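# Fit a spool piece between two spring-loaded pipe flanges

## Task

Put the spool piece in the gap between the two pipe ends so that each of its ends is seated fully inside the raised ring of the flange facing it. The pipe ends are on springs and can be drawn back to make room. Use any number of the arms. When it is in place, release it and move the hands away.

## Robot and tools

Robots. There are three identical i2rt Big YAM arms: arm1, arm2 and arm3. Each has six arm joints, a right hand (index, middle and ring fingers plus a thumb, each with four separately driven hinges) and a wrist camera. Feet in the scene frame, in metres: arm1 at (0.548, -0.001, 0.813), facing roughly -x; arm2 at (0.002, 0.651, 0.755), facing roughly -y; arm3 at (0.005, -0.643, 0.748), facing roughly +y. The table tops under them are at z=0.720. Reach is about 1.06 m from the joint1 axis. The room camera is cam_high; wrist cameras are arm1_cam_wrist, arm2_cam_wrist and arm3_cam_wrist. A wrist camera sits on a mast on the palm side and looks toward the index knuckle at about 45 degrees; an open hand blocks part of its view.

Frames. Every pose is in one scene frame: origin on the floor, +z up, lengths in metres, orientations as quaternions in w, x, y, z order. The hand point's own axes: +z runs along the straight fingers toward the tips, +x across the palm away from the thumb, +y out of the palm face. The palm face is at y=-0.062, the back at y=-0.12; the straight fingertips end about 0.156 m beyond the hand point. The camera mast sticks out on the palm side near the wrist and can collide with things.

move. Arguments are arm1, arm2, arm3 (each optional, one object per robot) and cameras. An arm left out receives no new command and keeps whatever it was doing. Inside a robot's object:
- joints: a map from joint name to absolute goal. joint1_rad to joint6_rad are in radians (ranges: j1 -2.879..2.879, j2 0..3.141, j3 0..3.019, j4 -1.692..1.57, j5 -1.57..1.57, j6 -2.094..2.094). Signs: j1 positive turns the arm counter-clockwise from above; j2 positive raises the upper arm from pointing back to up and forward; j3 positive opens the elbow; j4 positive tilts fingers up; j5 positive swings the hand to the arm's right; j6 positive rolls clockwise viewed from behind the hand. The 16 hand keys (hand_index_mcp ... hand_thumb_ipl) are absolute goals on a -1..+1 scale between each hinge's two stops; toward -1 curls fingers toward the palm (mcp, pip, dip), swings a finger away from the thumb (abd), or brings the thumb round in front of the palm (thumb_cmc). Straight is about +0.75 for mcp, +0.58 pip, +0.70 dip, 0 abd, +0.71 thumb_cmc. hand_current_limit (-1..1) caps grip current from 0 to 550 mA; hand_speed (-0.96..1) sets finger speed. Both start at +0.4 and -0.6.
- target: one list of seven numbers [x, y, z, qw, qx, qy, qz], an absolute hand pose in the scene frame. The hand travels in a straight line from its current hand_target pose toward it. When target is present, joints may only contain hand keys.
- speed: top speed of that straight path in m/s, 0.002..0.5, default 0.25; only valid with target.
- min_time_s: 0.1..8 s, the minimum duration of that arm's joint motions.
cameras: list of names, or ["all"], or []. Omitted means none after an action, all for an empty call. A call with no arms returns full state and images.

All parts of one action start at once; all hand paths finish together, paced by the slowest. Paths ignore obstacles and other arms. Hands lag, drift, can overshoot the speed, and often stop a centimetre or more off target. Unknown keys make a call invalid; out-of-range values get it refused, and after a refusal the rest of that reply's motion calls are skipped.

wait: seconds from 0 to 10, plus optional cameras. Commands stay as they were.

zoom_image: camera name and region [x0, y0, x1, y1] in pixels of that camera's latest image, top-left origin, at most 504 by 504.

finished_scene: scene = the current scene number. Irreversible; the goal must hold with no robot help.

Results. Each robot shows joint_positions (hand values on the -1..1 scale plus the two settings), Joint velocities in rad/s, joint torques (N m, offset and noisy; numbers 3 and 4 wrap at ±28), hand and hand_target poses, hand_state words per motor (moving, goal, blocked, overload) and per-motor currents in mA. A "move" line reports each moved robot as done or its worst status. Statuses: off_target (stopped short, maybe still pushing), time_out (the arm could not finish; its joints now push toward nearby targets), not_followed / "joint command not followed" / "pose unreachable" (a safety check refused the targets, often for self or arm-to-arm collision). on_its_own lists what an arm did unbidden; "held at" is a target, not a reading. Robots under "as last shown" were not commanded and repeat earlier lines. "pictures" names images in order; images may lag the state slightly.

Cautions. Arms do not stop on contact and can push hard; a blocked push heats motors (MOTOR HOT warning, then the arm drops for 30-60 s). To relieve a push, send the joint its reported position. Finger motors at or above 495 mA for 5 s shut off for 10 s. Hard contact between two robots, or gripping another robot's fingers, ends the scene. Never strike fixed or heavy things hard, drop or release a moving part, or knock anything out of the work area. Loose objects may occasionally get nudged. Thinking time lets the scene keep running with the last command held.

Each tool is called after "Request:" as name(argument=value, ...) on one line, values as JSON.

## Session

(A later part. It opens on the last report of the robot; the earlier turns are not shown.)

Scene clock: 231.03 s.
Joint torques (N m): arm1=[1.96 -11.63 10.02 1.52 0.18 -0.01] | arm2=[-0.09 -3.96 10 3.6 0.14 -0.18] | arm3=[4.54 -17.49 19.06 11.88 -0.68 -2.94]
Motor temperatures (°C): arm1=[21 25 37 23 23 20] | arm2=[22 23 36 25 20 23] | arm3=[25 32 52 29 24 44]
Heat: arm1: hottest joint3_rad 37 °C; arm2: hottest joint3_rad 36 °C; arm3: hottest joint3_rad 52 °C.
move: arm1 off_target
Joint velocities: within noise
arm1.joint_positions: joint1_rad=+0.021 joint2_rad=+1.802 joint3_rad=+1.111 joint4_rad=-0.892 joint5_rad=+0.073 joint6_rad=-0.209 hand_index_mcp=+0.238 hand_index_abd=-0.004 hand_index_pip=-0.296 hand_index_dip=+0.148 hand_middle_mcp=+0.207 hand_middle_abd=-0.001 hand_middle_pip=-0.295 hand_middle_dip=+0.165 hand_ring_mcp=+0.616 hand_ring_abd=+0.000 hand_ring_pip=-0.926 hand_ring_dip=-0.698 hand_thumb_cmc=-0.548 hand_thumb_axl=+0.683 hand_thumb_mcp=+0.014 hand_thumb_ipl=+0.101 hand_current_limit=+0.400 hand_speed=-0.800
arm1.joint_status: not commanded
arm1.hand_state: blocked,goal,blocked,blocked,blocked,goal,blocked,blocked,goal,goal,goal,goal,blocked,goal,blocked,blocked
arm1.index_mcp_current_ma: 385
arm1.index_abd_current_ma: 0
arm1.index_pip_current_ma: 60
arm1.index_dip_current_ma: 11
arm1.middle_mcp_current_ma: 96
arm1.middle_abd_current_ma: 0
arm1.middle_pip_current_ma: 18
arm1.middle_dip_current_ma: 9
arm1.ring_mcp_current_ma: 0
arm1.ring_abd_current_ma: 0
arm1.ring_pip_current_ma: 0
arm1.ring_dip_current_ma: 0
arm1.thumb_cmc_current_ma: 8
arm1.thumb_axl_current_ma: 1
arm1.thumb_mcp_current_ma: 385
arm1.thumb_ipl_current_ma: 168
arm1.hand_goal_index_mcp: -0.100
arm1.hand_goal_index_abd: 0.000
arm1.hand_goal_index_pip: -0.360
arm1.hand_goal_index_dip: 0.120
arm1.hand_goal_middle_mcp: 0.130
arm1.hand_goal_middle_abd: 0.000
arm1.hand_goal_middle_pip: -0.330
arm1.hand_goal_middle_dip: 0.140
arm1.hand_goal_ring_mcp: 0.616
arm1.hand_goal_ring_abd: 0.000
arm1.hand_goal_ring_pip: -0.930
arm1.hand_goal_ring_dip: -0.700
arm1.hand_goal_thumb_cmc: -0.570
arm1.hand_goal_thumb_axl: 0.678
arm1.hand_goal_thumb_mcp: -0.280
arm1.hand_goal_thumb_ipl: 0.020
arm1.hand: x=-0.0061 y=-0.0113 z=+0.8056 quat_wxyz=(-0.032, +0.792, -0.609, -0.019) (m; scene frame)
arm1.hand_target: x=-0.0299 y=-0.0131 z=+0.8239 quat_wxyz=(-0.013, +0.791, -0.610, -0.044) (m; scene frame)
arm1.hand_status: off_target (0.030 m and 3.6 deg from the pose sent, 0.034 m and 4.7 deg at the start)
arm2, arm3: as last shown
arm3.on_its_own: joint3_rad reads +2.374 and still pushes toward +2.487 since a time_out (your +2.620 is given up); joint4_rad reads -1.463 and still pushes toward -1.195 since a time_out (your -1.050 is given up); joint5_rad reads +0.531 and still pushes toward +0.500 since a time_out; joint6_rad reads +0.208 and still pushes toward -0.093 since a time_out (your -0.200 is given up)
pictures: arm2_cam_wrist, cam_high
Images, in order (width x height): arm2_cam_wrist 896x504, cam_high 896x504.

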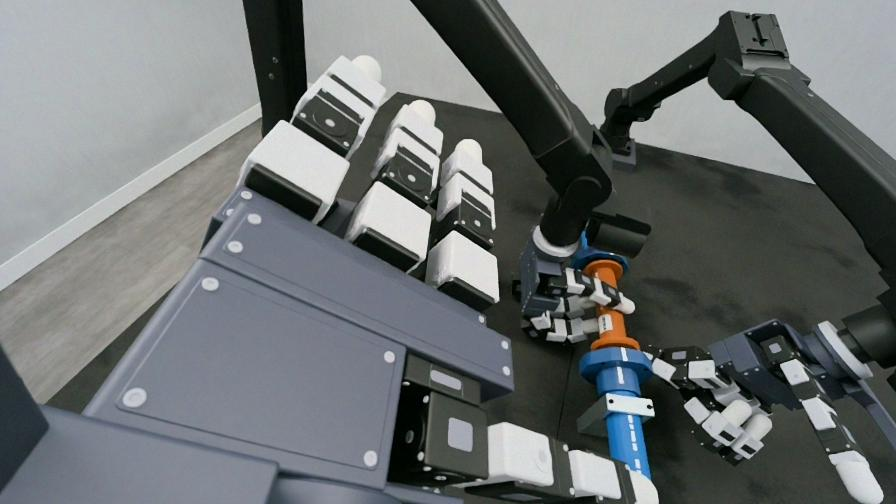

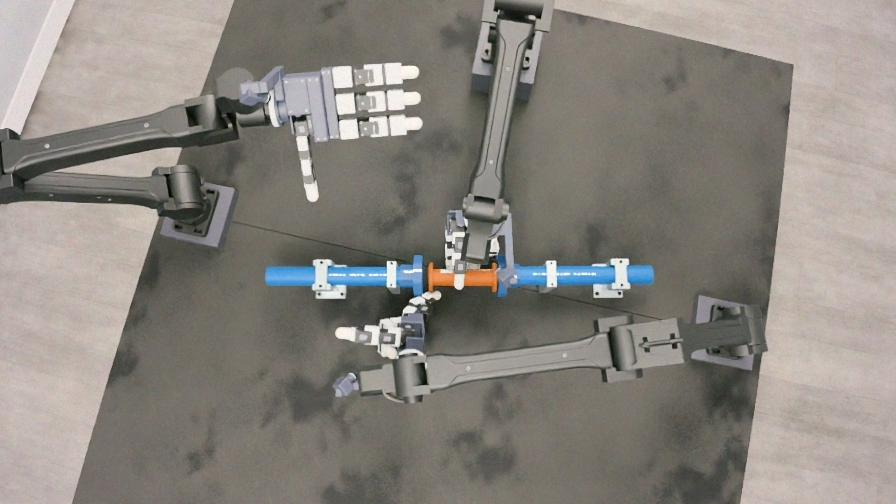

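Request:
move(arm1={"target": [-0.018, -0.0110, 0.824, -0.0133, 0.7915, -0.610, -0.0437], "speed": 0.05}, cameras=["arm2_cam_wrist", "cam_high"])

Request:
zoom_image(camera="cam_high", region=[400, 200, 520, 320])

Request:
zoom_image(camera="arm2_cam_wrist", region=[560, 230, 640, 290])

Request:
zoom_image(camera="arm2_cam_wrist", region=[570, 320, 670, 395])

Scene clock: 233.50 s.
Joint torques (N m): arm1=[1.79 -13.57 6.97 1.54 0.18 -0.05] | arm2=[-0.21 -4.01 9.99 3.6 0.13 -0.18] | arm3=[5.07 -17.67 19 11.84 -0.7 -2.91]
Motor temperatures (°C): arm1=[21 25 37 23 23 20] | arm2=[22 23 36 25 20 23] | arm3=[25 32 52 30 24 44]
Heat: arm1: hottest joint3_rad 37 °C; arm2: hottest joint3_rad 36 °C; arm3: hottest joint3_rad 52 °C.
move: arm1 off_target
Joint velocities: within noise
arm1.joint_positions: joint1_rad=+0.021 joint2_rad=+1.802 joint3_rad=+1.111 joint4_rad=-0.881 joint5_rad=+0.073 joint6_rad=-0.209 hand_index_mcp=+0.238 hand_index_abd=-0.004 hand_index_pip=-0.296 hand_index_dip=+0.148 hand_middle_mcp=+0.207 hand_middle_abd=-0.001 hand_middle_pip=-0.295 hand_middle_dip=+0.165 hand_ring_mcp=+0.616 hand_ring_abd=+0.000 hand_ring_pip=-0.926 hand_ring_dip=-0.698 hand_thumb_cmc=-0.548 hand_thumb_axl=+0.683 hand_thumb_mcp=+0.014 hand_thumb_ipl=+0.101 hand_current_limit=+0.400 hand_speed=-0.800
arm1.joint_status: not commanded
arm1.hand_state: blocked,goal,blocked,blocked,blocked,goal,blocked,blocked,goal,goal,goal,goal,blocked,goal,blocked,blocked
arm1.index_mcp_current_ma: 385
arm1.index_abd_current_ma: 0
arm1.index_pip_current_ma: 60
arm1.index_dip_current_ma: 11
arm1.middle_mcp_current_ma: 96
arm1.middle_abd_current_ma: 0
arm1.middle_pip_current_ma: 18
arm1.middle_dip_current_ma: 9
arm1.ring_mcp_current_ma: 0
arm1.ring_abd_current_ma: 0
arm1.ring_pip_current_ma: 0
arm1.ring_dip_current_ma: 0
arm1.thumb_cmc_current_ma: 8
arm1.thumb_axl_current_ma: 1
arm1.thumb_mcp_current_ma: 385
arm1.thumb_ipl_current_ma: 168
arm1.hand_goal_index_mcp: -0.100
arm1.hand_goal_index_abd: 0.000
arm1.hand_goal_index_pip: -0.360
arm1.hand_goal_index_dip: 0.120
arm1.hand_goal_middle_mcp: 0.130
arm1.hand_goal_middle_abd: 0.000
arm1.hand_goal_middle_pip: -0.330
arm1.hand_goal_middle_dip: 0.140
arm1.hand_goal_ring_mcp: 0.616
arm1.hand_goal_ring_abd: 0.000
arm1.hand_goal_ring_pip: -0.930
arm1.hand_goal_ring_dip: -0.700
arm1.hand_goal_thumb_cmc: -0.570
arm1.hand_goal_thumb_axl: 0.678
arm1.hand_goal_thumb_mcp: -0.280
arm1.hand_goal_thumb_ipl: 0.020
arm1.hand: x=-0.0089 y=-0.0114 z=+0.8066 quat_wxyz=(-0.028, +0.792, -0.609, -0.023) (m; scene frame)
arm1.hand_target: x=-0.0178 y=-0.0111 z=+0.8241 quat_wxyz=(-0.013, +0.791, -0.610, -0.044) (m; scene frame)
arm1.hand_status: off_target (0.020 m and 2.9 deg from the pose sent, 0.022 m and 3.6 deg at the start)
arm2.joint_positions: joint1_rad=+0.488 joint2_rad=+0.834 joint3_rad=+0.722 joint4_rad=+0.085 joint5_rad=+0.171 joint6_rad=+0.665 hand_index_mcp=+0.761 hand_index_abd=+0.001 hand_index_pip=+0.577 hand_index_dip=+0.696 hand_middle_mcp=+0.760 hand_middle_abd=+0.001 hand_middle_pip=+0.577 hand_middle_dip=+0.696 hand_ring_mcp=+0.760 hand_ring_abd=+0.001 hand_ring_pip=+0.577 hand_ring_dip=+0.696 hand_thumb_cmc=+0.720 hand_thumb_axl=+0.677 hand_thumb_mcp=+0.226 hand_thumb_ipl=+0.168 hand_current_limit=+0.400 hand_speed=-0.600
arm2.joint_status: not commanded
arm2.hand_state: goal,goal,goal,goal,goal,goal,goal,goal,goal,goal,goal,goal,goal,goal,goal,goal
arm2.index_mcp_current_ma: 8
arm2.index_abd_current_ma: 0
arm2.index_pip_current_ma: 0
arm2.index_dip_current_ma: 0
arm2.middle_mcp_current_ma: 7
arm2.middle_abd_current_ma: 0
arm2.middle_pip_current_ma: 0
arm2.middle_dip_current_ma: 0
arm2.ring_mcp_current_ma: 7
arm2.ring_abd_current_ma: 0
arm2.ring_pip_current_ma: 0
arm2.ring_dip_current_ma: 0
arm2.thumb_cmc_current_ma: 6
arm2.thumb_axl_current_ma: 0
arm2.thumb_mcp_current_ma: 0
arm2.thumb_ipl_current_ma: 0
arm2.hand_goal_index_mcp: 0.754
arm2.hand_goal_index_abd: 0.000
arm2.hand_goal_index_pip: 0.576
arm2.hand_goal_index_dip: 0.696
arm2.hand_goal_middle_mcp: 0.754
arm2.hand_goal_middle_abd: 0.000
arm2.hand_goal_middle_pip: 0.576
arm2.hand_goal_middle_dip: 0.696
arm2.hand_goal_ring_mcp: 0.754
arm2.hand_goal_ring_abd: 0.000
arm2.hand_goal_ring_pip: 0.576
arm2.hand_goal_ring_dip: 0.696
arm2.hand_goal_thumb_cmc: 0.714
arm2.hand_goal_thumb_axl: 0.678
arm2.hand_goal_thumb_mcp: 0.226
arm2.hand_goal_thumb_ipl: 0.168
arm2.hand: x=+0.1296 y=+0.2210 z=+1.2101 quat_wxyz=(+0.612, +0.712, -0.115, +0.326) (m; scene frame)
arm2.hand_target: x=+0.1370 y=+0.2205 z=+1.2049 quat_wxyz=(+0.611, +0.713, -0.107, +0.327) (m; scene frame)
arm2.hand_status: not commanded
arm3: as last shown
arm3.on_its_own: joint3_rad reads +2.374 and still pushes toward +2.487 since a time_out (your +2.620 is given up); joint4_rad reads -1.463 and still pushes toward -1.195 since a time_out (your -1.050 is given up); joint5_rad reads +0.531 and still pushes toward +0.500 since a time_out; joint6_rad reads +0.208 and still pushes toward -0.093 since a time_out (your -0.200 is given up)
pictures: arm2_cam_wrist, cam_high
Images, in order (width x height): arm2_cam_wrist 896x504, cam_high 896x504.

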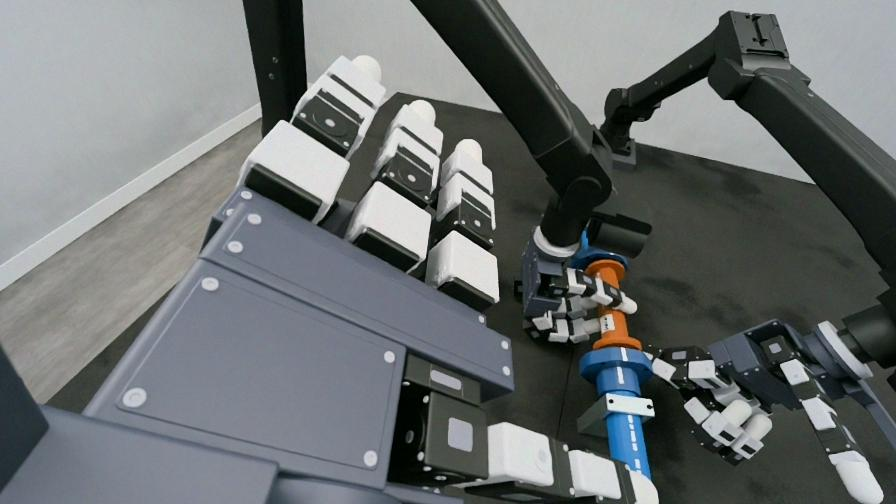

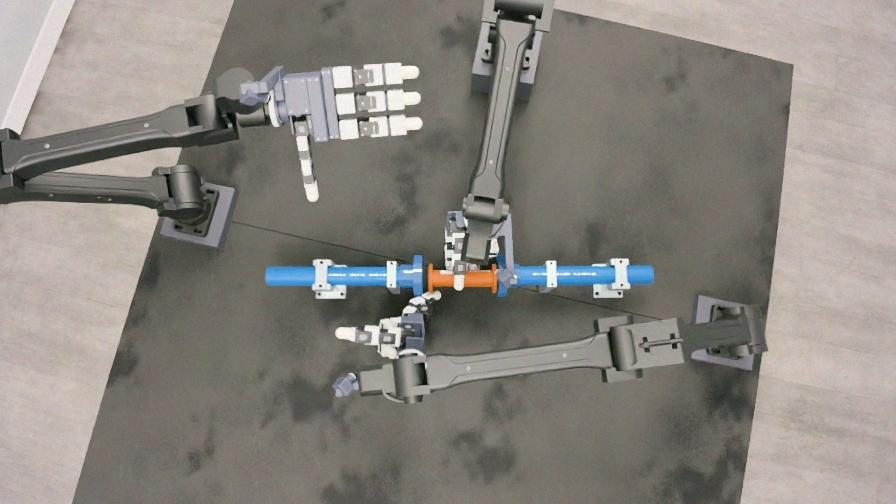

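Scaled by 4.200 from the camera's 896x504 image, which has a finer 1280x720 frame.

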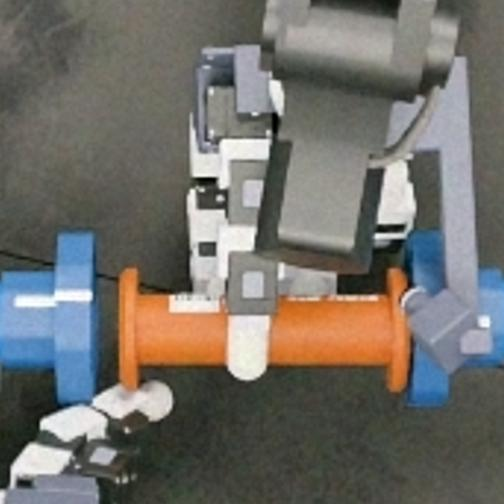

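Scaled by 6.300 from the camera's 896x504 image, which has a finer 1280x720 frame.

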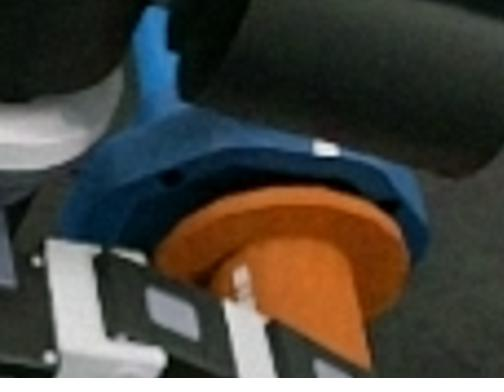

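Scaled by 5.040 from the camera's 896x504 image, which has a finer 1280x720 frame.

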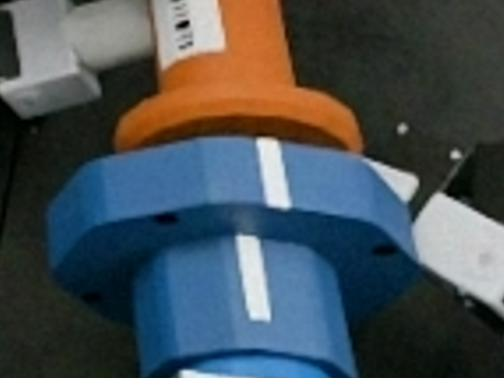

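Request:
move(arm1={"target": [0.002, -0.008, 0.824, -0.0133, 0.7915, -0.61, -0.0437], "speed": 0.05}, cameras=["cam_high", "arm2_cam_wrist"])

Request:
zoom_image(camera="cam_high", region=[400, 200, 520, 320])

Request:
zoom_image(camera="arm2_cam_wrist", region=[550, 220, 690, 400])

Scene clock: 239.13 s.
Joint torques (N m): arm1=[1.55 -13.22 6.71 1.57 0.11 -0.09] | arm2=[-0.15 -4.01 9.98 3.63 0.14 -0.17] | arm3=[5.07 -17.55 18.99 11.84 -0.68 -2.92]
Motor temperatures (°C): arm1=[21 26 37 23 23 20] | arm2=[22 23 36 25 20 23] | arm3=[25 32 52 30 24 45]
Heat: arm1: hottest joint3_rad 37 °C; arm2: hottest joint3_rad 36 °C; arm3: hottest joint3_rad 52 °C.
move: arm1 off_target
Joint velocities: within noise
arm1.joint_positions: joint1_rad=+0.020 joint2_rad=+1.762 joint3_rad=+1.050 joint4_rad=-0.860 joint5_rad=+0.076 joint6_rad=-0.209 hand_index_mcp=+0.238 hand_index_abd=-0.004 hand_index_pip=-0.296 hand_index_dip=+0.148 hand_middle_mcp=+0.207 hand_middle_abd=-0.001 hand_middle_pip=-0.295 hand_middle_dip=+0.165 hand_ring_mcp=+0.616 hand_ring_abd=+0.000 hand_ring_pip=-0.925 hand_ring_dip=-0.698 hand_thumb_cmc=-0.548 hand_thumb_axl=+0.683 hand_thumb_mcp=+0.014 hand_thumb_ipl=+0.101 hand_current_limit=+0.400 hand_speed=-0.800
arm1.joint_status: not commanded
arm1.hand_state: blocked,goal,blocked,blocked,blocked,goal,blocked,blocked,goal,goal,goal,goal,blocked,goal,blocked,blocked
arm1.index_mcp_current_ma: 385
arm1.index_abd_current_ma: 0
arm1.index_pip_current_ma: 60
arm1.index_dip_current_ma: 11
arm1.middle_mcp_current_ma: 96
arm1.middle_abd_current_ma: 0
arm1.middle_pip_current_ma: 18
arm1.middle_dip_current_ma: 9
arm1.ring_mcp_current_ma: 0
arm1.ring_abd_current_ma: 0
arm1.ring_pip_current_ma: 0
arm1.ring_dip_current_ma: 0
arm1.thumb_cmc_current_ma: 8
arm1.thumb_axl_current_ma: 1
arm1.thumb_mcp_current_ma: 385
arm1.thumb_ipl_current_ma: 168
arm1.hand_goal_index_mcp: -0.100
arm1.hand_goal_index_abd: 0.000
arm1.hand_goal_index_pip: -0.360
arm1.hand_goal_index_dip: 0.120
arm1.hand_goal_middle_mcp: 0.130
arm1.hand_goal_middle_abd: 0.000
arm1.hand_goal_middle_pip: -0.330
arm1.hand_goal_middle_dip: 0.140
arm1.hand_goal_ring_mcp: 0.616
arm1.hand_goal_ring_abd: 0.000
arm1.hand_goal_ring_pip: -0.930
arm1.hand_goal_ring_dip: -0.700
arm1.hand_goal_thumb_cmc: -0.570
arm1.hand_goal_thumb_axl: 0.678
arm1.hand_goal_thumb_mcp: -0.280
arm1.hand_goal_thumb_ipl: 0.020
arm1.hand: x=+0.0103 y=-0.0097 z=+0.8065 quat_wxyz=(-0.029, +0.792, -0.610, -0.024) (m; scene frame)
arm1.hand_target: x=+0.0021 y=-0.0081 z=+0.8240 quat_wxyz=(-0.013, +0.791, -0.610, -0.044) (m; scene frame)
arm1.hand_status: off_target (0.019 m and 2.9 deg from the pose sent, 0.021 m and 2.9 deg at the start)
arm2: as last shown
arm3.joint_positions: joint1_rad=+0.345 joint2_rad=+2.419 joint3_rad=+2.374 joint4_rad=-1.463 joint5_rad=+0.531 joint6_rad=+0.208 hand_index_mcp=+1.007 hand_index_abd=+0.123 hand_index_pip=+0.999 hand_index_dip=+0.587 hand_middle_mcp=+0.623 hand_middle_abd=+0.000 hand_middle_pip=-0.925 hand_middle_dip=-0.697 hand_ring_mcp=+0.623 hand_ring_abd=+0.000 hand_ring_pip=-0.925 hand_ring_dip=-0.698 hand_thumb_cmc=-0.573 hand_thumb_axl=+0.677 hand_thumb_mcp=+0.224 hand_thumb_ipl=+0.168 hand_current_limit=+0.700 hand_speed=-0.600
arm3.joint_status: not commanded
arm3.hand_state: goal,blocked,blocked,goal,goal,goal,goal,goal,goal,goal,goal,goal,goal,goal,goal,goal
arm3.index_mcp_current_ma: 2
arm3.index_abd_current_ma: 209
arm3.index_pip_current_ma: 52
arm3.index_dip_current_ma: -5
arm3.middle_mcp_current_ma: 2
arm3.middle_abd_current_ma: 0
arm3.middle_pip_current_ma: 1
arm3.middle_dip_current_ma: 0
arm3.ring_mcp_current_ma: 2
arm3.ring_abd_current_ma: 0
arm3.ring_pip_current_ma: 1
arm3.ring_dip_current_ma: 0
arm3.thumb_cmc_current_ma: 0
arm3.thumb_axl_current_ma: 0
arm3.thumb_mcp_current_ma: 0
arm3.thumb_ipl_current_ma: 0
arm3.hand_goal_index_mcp: 1.000
arm3.hand_goal_index_abd: 0.000
arm3.hand_goal_index_pip: 0.950
arm3.hand_goal_index_dip: 0.600
arm3.hand_goal_middle_mcp: 0.616
arm3.hand_goal_middle_abd: 0.000
arm3.hand_goal_middle_pip: -0.930
arm3.hand_goal_middle_dip: -0.700
arm3.hand_goal_ring_mcp: 0.616
arm3.hand_goal_ring_abd: 0.000
arm3.hand_goal_ring_pip: -0.930
arm3.hand_goal_ring_dip: -0.700
arm3.hand_goal_thumb_cmc: -0.570
arm3.hand_goal_thumb_axl: 0.678
arm3.hand_goal_thumb_mcp: 0.226
arm3.hand_goal_thumb_ipl: 0.168
arm3.on_its_own: joint3_rad reads +2.374 and still pushes toward +2.487 since a time_out (your +2.620 is given up); joint4_rad reads -1.463 and still pushes toward -1.195 since a time_out (your -1.050 is given up); joint5_rad reads +0.531 and still pushes toward +0.500 since a time_out; joint6_rad reads +0.208 and still pushes toward -0.093 since a time_out (your -0.200 is given up)
arm3.hand: x=-0.1775 y=+0.1681 z=+0.8707 quat_wxyz=(+0.241, -0.068, +0.962, +0.108) (m; scene frame)
arm3.hand_target: x=-0.2538 y=+0.2299 z=+0.8806 quat_wxyz=(+0.213, -0.185, +0.935, +0.214) (m; scene frame)
arm3.hand_status: not commanded
pictures: arm2_cam_wrist, cam_high
Images, in order (width x height): arm2_cam_wrist 896x504, cam_high 896x504.

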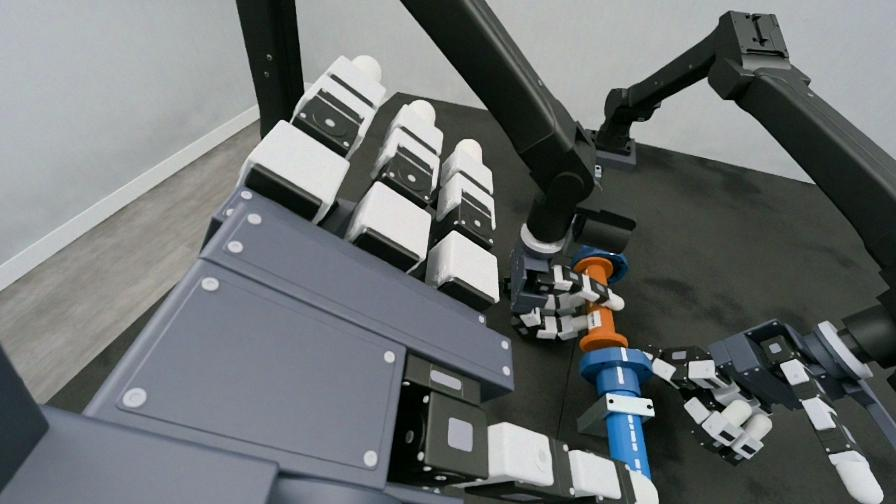

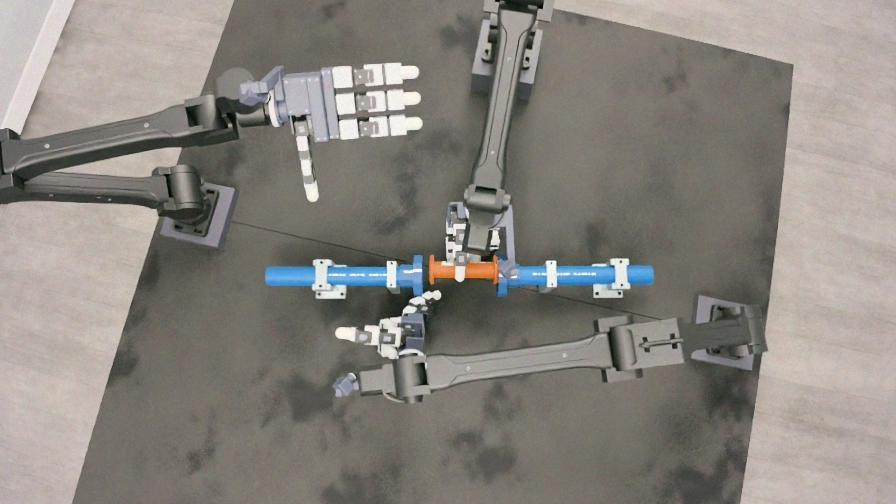

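Scaled by 4.200 from the camera's 896x504 image, which has a finer 1280x720 frame.

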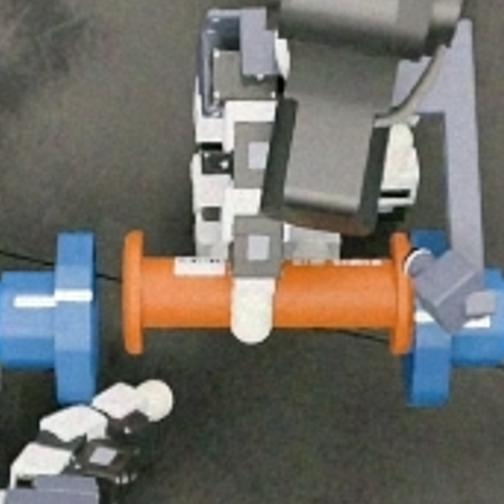

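Scaled by 2.800 from the camera's 896x504 image, which has a finer 1280x720 frame.

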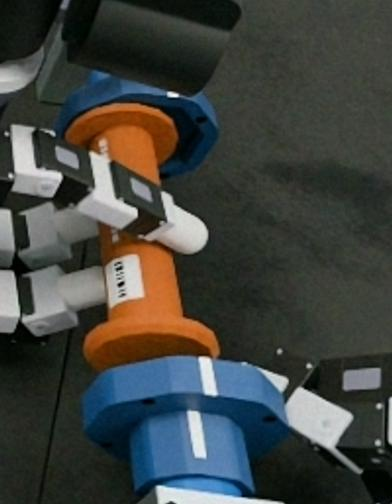

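Request:
move(arm1={"target": [-0.014, -0.0115, 0.824, -0.0133, 0.7915, -0.61, -0.0437], "speed": 0.05}, cameras=["cam_high", "arm2_cam_wrist"])

Request:
zoom_image(camera="cam_high", region=[400, 200, 520, 320])

Request:
zoom_image(camera="arm2_cam_wrist", region=[550, 220, 690, 400])

Scene clock: 240.87 s.
Joint torques (N m): arm1=[1.9 -10.99 10.56 0.77 0.1 -0.02] | arm2=[-0.09 -3.96 9.95 3.63 0.13 -0.18] | arm3=[5.25 -17.79 19.02 11.84 -0.69 -2.91]
Motor temperatures (°C): arm1=[21 26 37 23 23 20] | arm2=[22 23 36 25 20 23] | arm3=[25 32 52 30 24 45]
Heat: arm1: hottest joint3_rad 37 °C; arm2: hottest joint3_rad 36 °C; arm3: hottest joint3_rad 52 °C.
move: arm1 off_target
Joint velocities: within noise
arm1.joint_positions: joint1_rad=+0.020 joint2_rad=+1.763 joint3_rad=+1.050 joint4_rad=-0.860 joint5_rad=+0.076 joint6_rad=-0.209 hand_index_mcp=+0.238 hand_index_abd=-0.004 hand_index_pip=-0.296 hand_index_dip=+0.148 hand_middle_mcp=+0.207 hand_middle_abd=-0.001 hand_middle_pip=-0.295 hand_middle_dip=+0.165 hand_ring_mcp=+0.616 hand_ring_abd=+0.000 hand_ring_pip=-0.925 hand_ring_dip=-0.698 hand_thumb_cmc=-0.548 hand_thumb_axl=+0.683 hand_thumb_mcp=+0.014 hand_thumb_ipl=+0.101 hand_current_limit=+0.400 hand_speed=-0.800
arm1.joint_status: not commanded
arm1.hand_state: blocked,goal,blocked,blocked,blocked,goal,blocked,blocked,goal,goal,goal,goal,blocked,goal,blocked,blocked
arm1.index_mcp_current_ma: 385
arm1.index_abd_current_ma: 0
arm1.index_pip_current_ma: 60
arm1.index_dip_current_ma: 11
arm1.middle_mcp_current_ma: 96
arm1.middle_abd_current_ma: 0
arm1.middle_pip_current_ma: 18
arm1.middle_dip_current_ma: 9
arm1.ring_mcp_current_ma: 0
arm1.ring_abd_current_ma: 0
arm1.ring_pip_current_ma: 0
arm1.ring_dip_current_ma: 0
arm1.thumb_cmc_current_ma: 8
arm1.thumb_axl_current_ma: 1
arm1.thumb_mcp_current_ma: 385
arm1.thumb_ipl_current_ma: 168
arm1.hand_goal_index_mcp: -0.100
arm1.hand_goal_index_abd: 0.000
arm1.hand_goal_index_pip: -0.360
arm1.hand_goal_index_dip: 0.120
arm1.hand_goal_middle_mcp: 0.130
arm1.hand_goal_middle_abd: 0.000
arm1.hand_goal_middle_pip: -0.330
arm1.hand_goal_middle_dip: 0.140
arm1.hand_goal_ring_mcp: 0.616
arm1.hand_goal_ring_abd: 0.000
arm1.hand_goal_ring_pip: -0.930
arm1.hand_goal_ring_dip: -0.700
arm1.hand_goal_thumb_cmc: -0.570
arm1.hand_goal_thumb_axl: 0.678
arm1.hand_goal_thumb_mcp: -0.280
arm1.hand_goal_thumb_ipl: 0.020
arm1.hand: x=+0.0104 y=-0.0097 z=+0.8061 quat_wxyz=(-0.029, +0.792, -0.610, -0.024) (m; scene frame)
arm1.hand_target: x=-0.0129 y=-0.0116 z=+0.8246 quat_wxyz=(-0.013, +0.791, -0.610, -0.044) (m; scene frame)
arm1.hand_status: off_target (0.030 m and 2.9 deg from the pose sent, 0.030 m and 2.9 deg at the start)
arm2, arm3: as last shown
arm3.on_its_own: joint3_rad reads +2.374 and still pushes toward +2.487 since a time_out (your +2.620 is given up); joint4_rad reads -1.463 and still pushes toward -1.195 since a time_out (your -1.050 is given up); joint5_rad reads +0.531 and still pushes toward +0.500 since a time_out; joint6_rad reads +0.208 and still pushes toward -0.093 since a time_out (your -0.200 is given up)
pictures: arm2_cam_wrist, cam_high
Images, in order (width x height): arm2_cam_wrist 896x504, cam_high 896x504.

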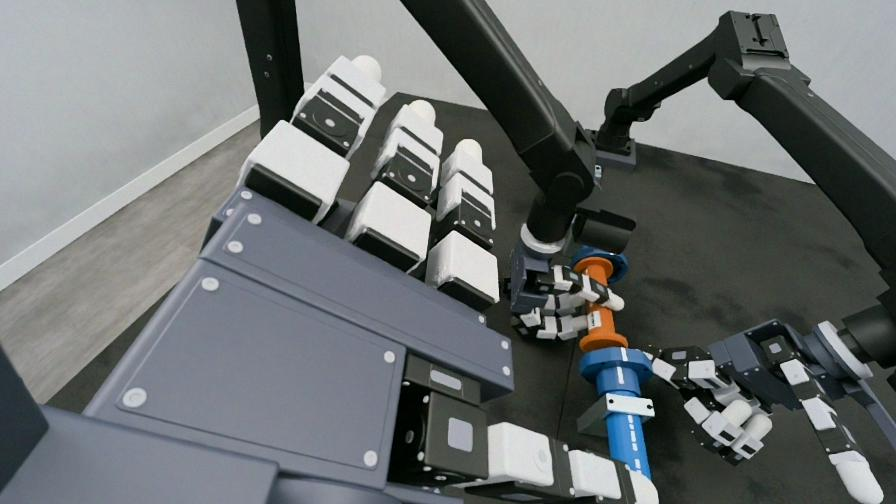

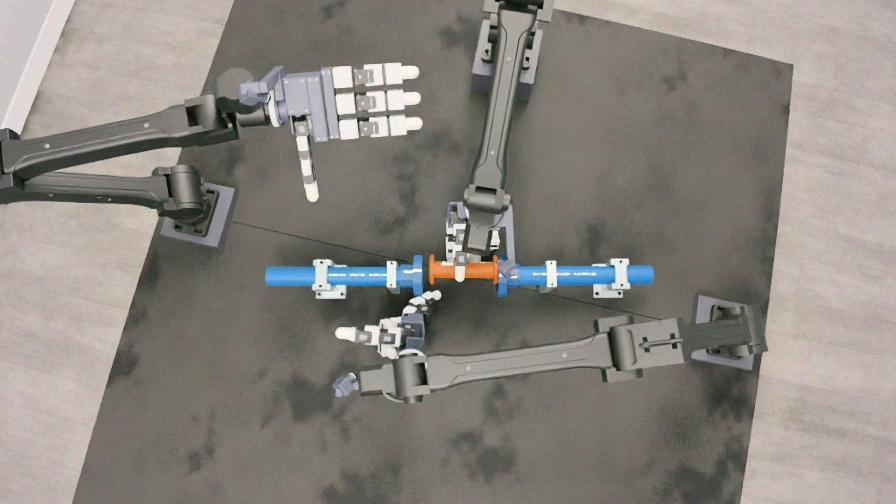

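Scaled by 4.200 from the camera's 896x504 image, which has a finer 1280x720 frame.

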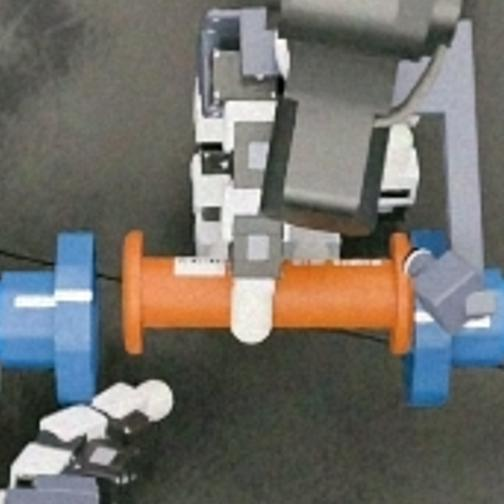

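Scaled by 2.800 from the camera's 896x504 image, which has a finer 1280x720 frame.

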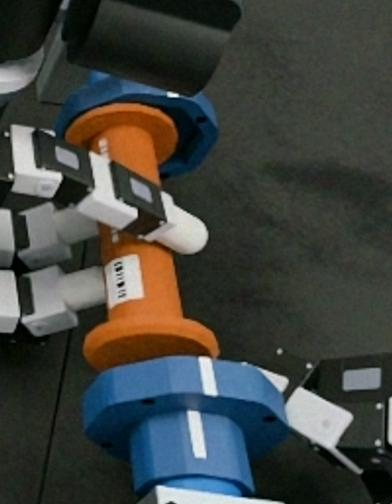

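Request:
move(arm1={"target": [-0.027, -0.0145, 0.824, -0.0133, 0.7915, -0.61, -0.0437], "speed": 0.05}, cameras=["cam_high", "arm2_cam_wrist"])

Request:
zoom_image(camera="cam_high", region=[400, 200, 520, 320])

Request:
zoom_image(camera="arm2_cam_wrist", region=[550, 220, 690, 400])

Scene clock: 243.00 s.
Joint torques (N m): arm1=[2.26 -11.46 12.1 0.18 0.1 0.03] | arm2=[-0.15 -3.96 9.96 3.59 0.14 -0.18] | arm3=[5.19 -17.55 19.07 11.84 -0.69 -2.91]
Motor temperatures (°C): arm1=[21 26 37 23 23 20] | arm2=[22 23 36 25 20 23] | arm3=[25 32 52 30 24 45]
Heat: arm1: hottest joint3_rad 37 °C; arm2: hottest joint3_rad 36 °C; arm3: hottest joint3_rad 52 °C.
move: arm1 off_target
Joint velocities: within noise
arm1.joint_positions: joint1_rad=+0.020 joint2_rad=+1.789 joint3_rad=+1.069 joint4_rad=-0.860 joint5_rad=+0.076 joint6_rad=-0.209 hand_index_mcp=+0.238 hand_index_abd=-0.004 hand_index_pip=-0.296 hand_index_dip=+0.148 hand_middle_mcp=+0.207 hand_middle_abd=-0.001 hand_middle_pip=-0.295 hand_middle_dip=+0.161 hand_ring_mcp=+0.616 hand_ring_abd=+0.000 hand_ring_pip=-0.926 hand_ring_dip=-0.698 hand_thumb_cmc=-0.547 hand_thumb_axl=+0.683 hand_thumb_mcp=+0.014 hand_thumb_ipl=+0.101 hand_current_limit=+0.400 hand_speed=-0.800
arm1.joint_status: not commanded
arm1.hand_state: blocked,goal,blocked,blocked,blocked,goal,blocked,blocked,goal,goal,goal,goal,blocked,goal,blocked,blocked
arm1.index_mcp_current_ma: 385
arm1.index_abd_current_ma: 0
arm1.index_pip_current_ma: 60
arm1.index_dip_current_ma: 11
arm1.middle_mcp_current_ma: 96
arm1.middle_abd_current_ma: 0
arm1.middle_pip_current_ma: 18
arm1.middle_dip_current_ma: 6
arm1.ring_mcp_current_ma: 0
arm1.ring_abd_current_ma: 0
arm1.ring_pip_current_ma: 0
arm1.ring_dip_current_ma: 0
arm1.thumb_cmc_current_ma: 8
arm1.thumb_axl_current_ma: 1
arm1.thumb_mcp_current_ma: 385
arm1.thumb_ipl_current_ma: 168
arm1.hand_goal_index_mcp: -0.100
arm1.hand_goal_index_abd: 0.000
arm1.hand_goal_index_pip: -0.360
arm1.hand_goal_index_dip: 0.120
arm1.hand_goal_middle_mcp: 0.130
arm1.hand_goal_middle_abd: 0.000
arm1.hand_goal_middle_pip: -0.330
arm1.hand_goal_middle_dip: 0.140
arm1.hand_goal_ring_mcp: 0.616
arm1.hand_goal_ring_abd: 0.000
arm1.hand_goal_ring_pip: -0.930
arm1.hand_goal_ring_dip: -0.700
arm1.hand_goal_thumb_cmc: -0.570
arm1.hand_goal_thumb_axl: 0.678
arm1.hand_goal_thumb_mcp: -0.280
arm1.hand_goal_thumb_ipl: 0.020
arm1.hand: x=+0.0046 y=-0.0099 z=+0.7996 quat_wxyz=(-0.032, +0.792, -0.609, -0.021) (m; scene frame)
arm1.hand_target: x=-0.0251 y=-0.0147 z=+0.8252 quat_wxyz=(-0.013, +0.791, -0.610, -0.044) (m; scene frame)
arm1.hand_status: off_target (0.040 m and 3.3 deg from the pose sent, 0.042 m and 2.9 deg at the start)
arm2, arm3: as last shown
arm3.on_its_own: joint3_rad reads +2.374 and still pushes toward +2.487 since a time_out (your +2.620 is given up); joint4_rad reads -1.463 and still pushes toward -1.195 since a time_out (your -1.050 is given up); joint5_rad reads +0.531 and still pushes toward +0.500 since a time_out; joint6_rad reads +0.208 and still pushes toward -0.093 since a time_out (your -0.200 is given up)
pictures: arm2_cam_wrist, cam_high
Images, in order (width x height): arm2_cam_wrist 896x504, cam_high 896x504.

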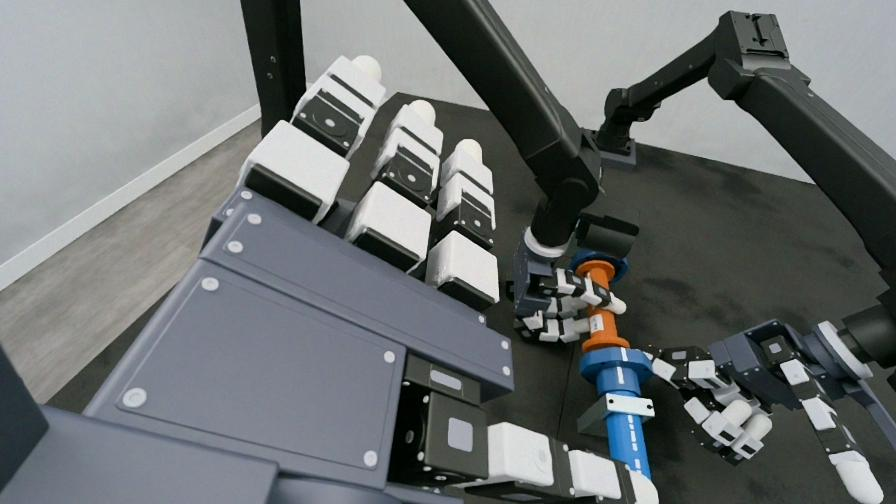

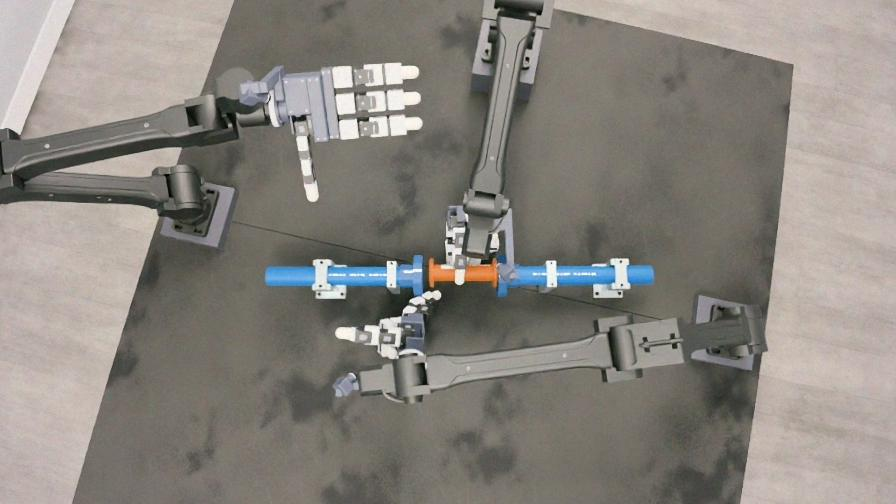

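Scaled by 4.200 from the camera's 896x504 image, which has a finer 1280x720 frame.

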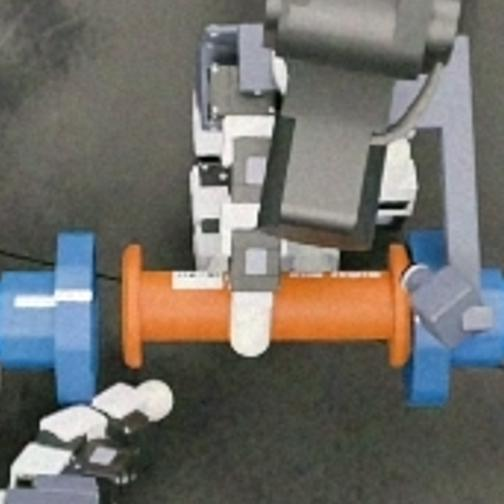

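Scaled by 2.800 from the camera's 896x504 image, which has a finer 1280x720 frame.

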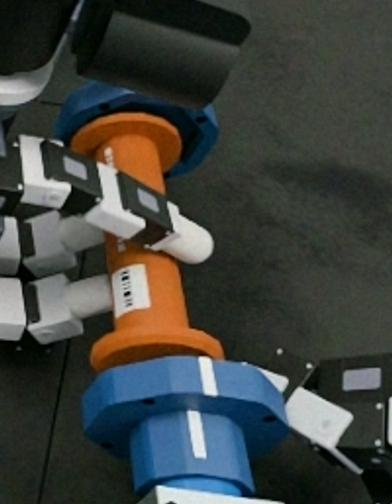

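Request:
move(arm1={"target": [-0.033, -0.0155, 0.833, -0.0133, 0.7915, -0.61, -0.0437], "speed": 0.05}, cameras=["cam_high", "arm2_cam_wrist"])

Request:
zoom_image(camera="cam_high", region=[400, 200, 520, 320])

Request:
zoom_image(camera="arm2_cam_wrist", region=[550, 220, 690, 400])

Scene clock: 246.00 s.
Joint torques (N m): arm1=[2.32 -11.69 12.25 0.23 0.1 0.04] | arm2=[-0.21 -4.07 9.95 3.59 0.14 -0.18] | arm3=[4.89 -17.44 18.96 11.82 -0.69 -2.91]
Motor temperatures (°C): arm1=[21 26 37 23 23 20] | arm2=[22 23 36 25 20 23] | arm3=[25 32 52 30 24 45]
Heat: arm1: hottest joint3_rad 37 °C; arm2: hottest joint3_rad 36 °C; arm3: hottest joint3_rad 52 °C.
move: arm1 off_target
Joint velocities: within noise
arm1.joint_positions: joint1_rad=+0.021 joint2_rad=+1.789 joint3_rad=+1.096 joint4_rad=-0.890 joint5_rad=+0.076 joint6_rad=-0.209 hand_index_mcp=+0.238 hand_index_abd=-0.004 hand_index_pip=-0.296 hand_index_dip=+0.148 hand_middle_mcp=+0.207 hand_middle_abd=-0.001 hand_middle_pip=-0.295 hand_middle_dip=+0.161 hand_ring_mcp=+0.616 hand_ring_abd=+0.000 hand_ring_pip=-0.926 hand_ring_dip=-0.698 hand_thumb_cmc=-0.547 hand_thumb_axl=+0.683 hand_thumb_mcp=+0.014 hand_thumb_ipl=+0.101 hand_current_limit=+0.400 hand_speed=-0.800
arm1.joint_status: not commanded
arm1.hand_state: blocked,goal,blocked,blocked,blocked,goal,blocked,blocked,goal,goal,goal,goal,blocked,goal,blocked,blocked
arm1.index_mcp_current_ma: 385
arm1.index_abd_current_ma: 0
arm1.index_pip_current_ma: 60
arm1.index_dip_current_ma: 11
arm1.middle_mcp_current_ma: 96
arm1.middle_abd_current_ma: 0
arm1.middle_pip_current_ma: 18
arm1.middle_dip_current_ma: 6
arm1.ring_mcp_current_ma: 0
arm1.ring_abd_current_ma: 0
arm1.ring_pip_current_ma: 0
arm1.ring_dip_current_ma: 0
arm1.thumb_cmc_current_ma: 8
arm1.thumb_axl_current_ma: 1
arm1.thumb_mcp_current_ma: 385
arm1.thumb_ipl_current_ma: 168
arm1.hand_goal_index_mcp: -0.100
arm1.hand_goal_index_abd: 0.000
arm1.hand_goal_index_pip: -0.360
arm1.hand_goal_index_dip: 0.120
arm1.hand_goal_middle_mcp: 0.130
arm1.hand_goal_middle_abd: 0.000
arm1.hand_goal_middle_pip: -0.330
arm1.hand_goal_middle_dip: 0.140
arm1.hand_goal_ring_mcp: 0.616
arm1.hand_goal_ring_abd: 0.000
arm1.hand_goal_ring_pip: -0.930
arm1.hand_goal_ring_dip: -0.700
arm1.hand_goal_thumb_cmc: -0.570
arm1.hand_goal_thumb_axl: 0.678
arm1.hand_goal_thumb_mcp: -0.280
arm1.hand_goal_thumb_ipl: 0.020
arm1.hand: x=-0.0013 y=-0.0105 z=+0.8072 quat_wxyz=(-0.033, +0.792, -0.609, -0.020) (m; scene frame)
arm1.hand_target: x=-0.0310 y=-0.0156 z=+0.8342 quat_wxyz=(-0.013, +0.791, -0.610, -0.044) (m; scene frame)
arm1.hand_status: off_target (0.041 m and 3.5 deg from the pose sent, 0.051 m and 3.4 deg at the start)
arm2, arm3: as last shown
arm3.on_its_own: joint3_rad reads +2.374 and still pushes toward +2.487 since a time_out (your +2.620 is given up); joint4_rad reads -1.463 and still pushes toward -1.195 since a time_out (your -1.050 is given up); joint5_rad reads +0.531 and still pushes toward +0.500 since a time_out; joint6_rad reads +0.208 and still pushes toward -0.093 since a time_out (your -0.200 is given up)
pictures: arm2_cam_wrist, cam_high
Images, in order (width x height): arm2_cam_wrist 896x504, cam_high 896x504.

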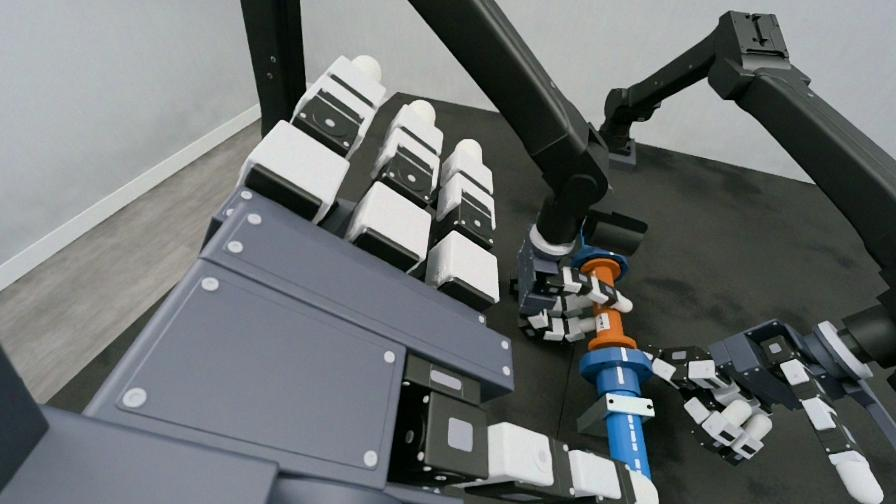

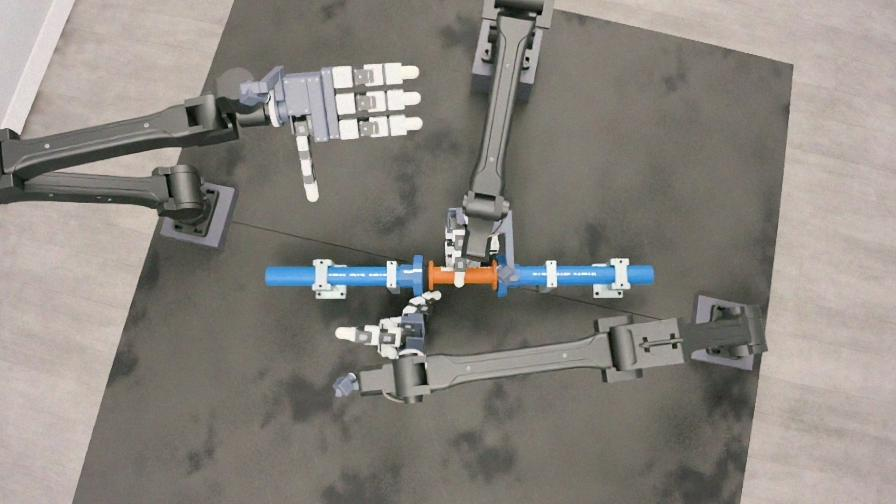

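Scaled by 4.200 from the camera's 896x504 image, which has a finer 1280x720 frame.

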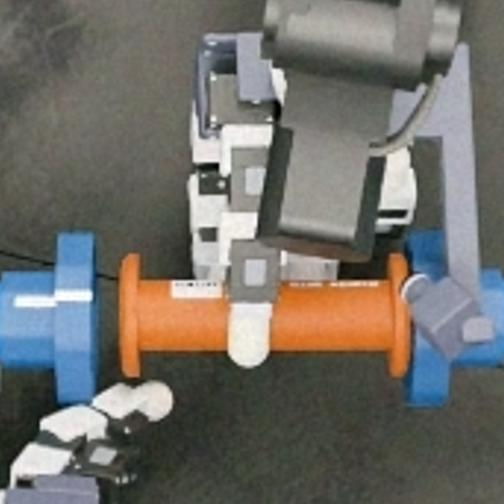

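Scaled by 2.800 from the camera's 896x504 image, which has a finer 1280x720 frame.

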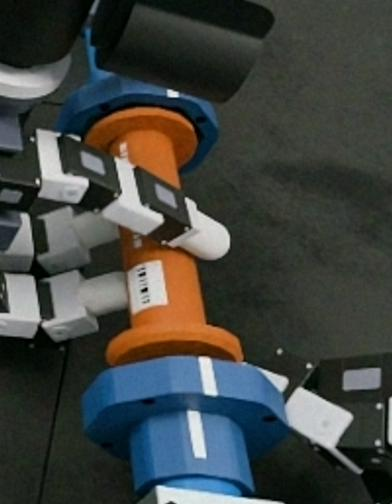

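Request:
zoom_image(camera="arm2_cam_wrist", region=[560, 230, 640, 290])

Request:
zoom_image(camera="arm2_cam_wrist", region=[570, 320, 670, 395])

Scaled by 6.300 from the camera's 896x504 image, which has a finer 1280x720 frame.

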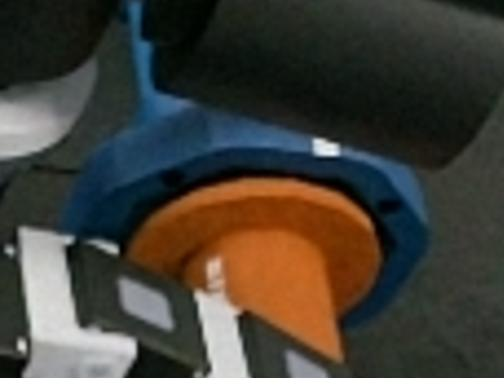

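Scaled by 5.040 from the camera's 896x504 image, which has a finer 1280x720 frame.

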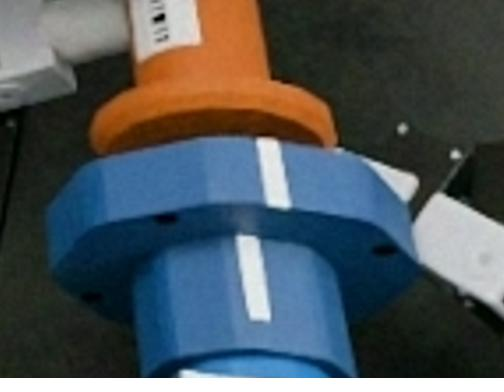

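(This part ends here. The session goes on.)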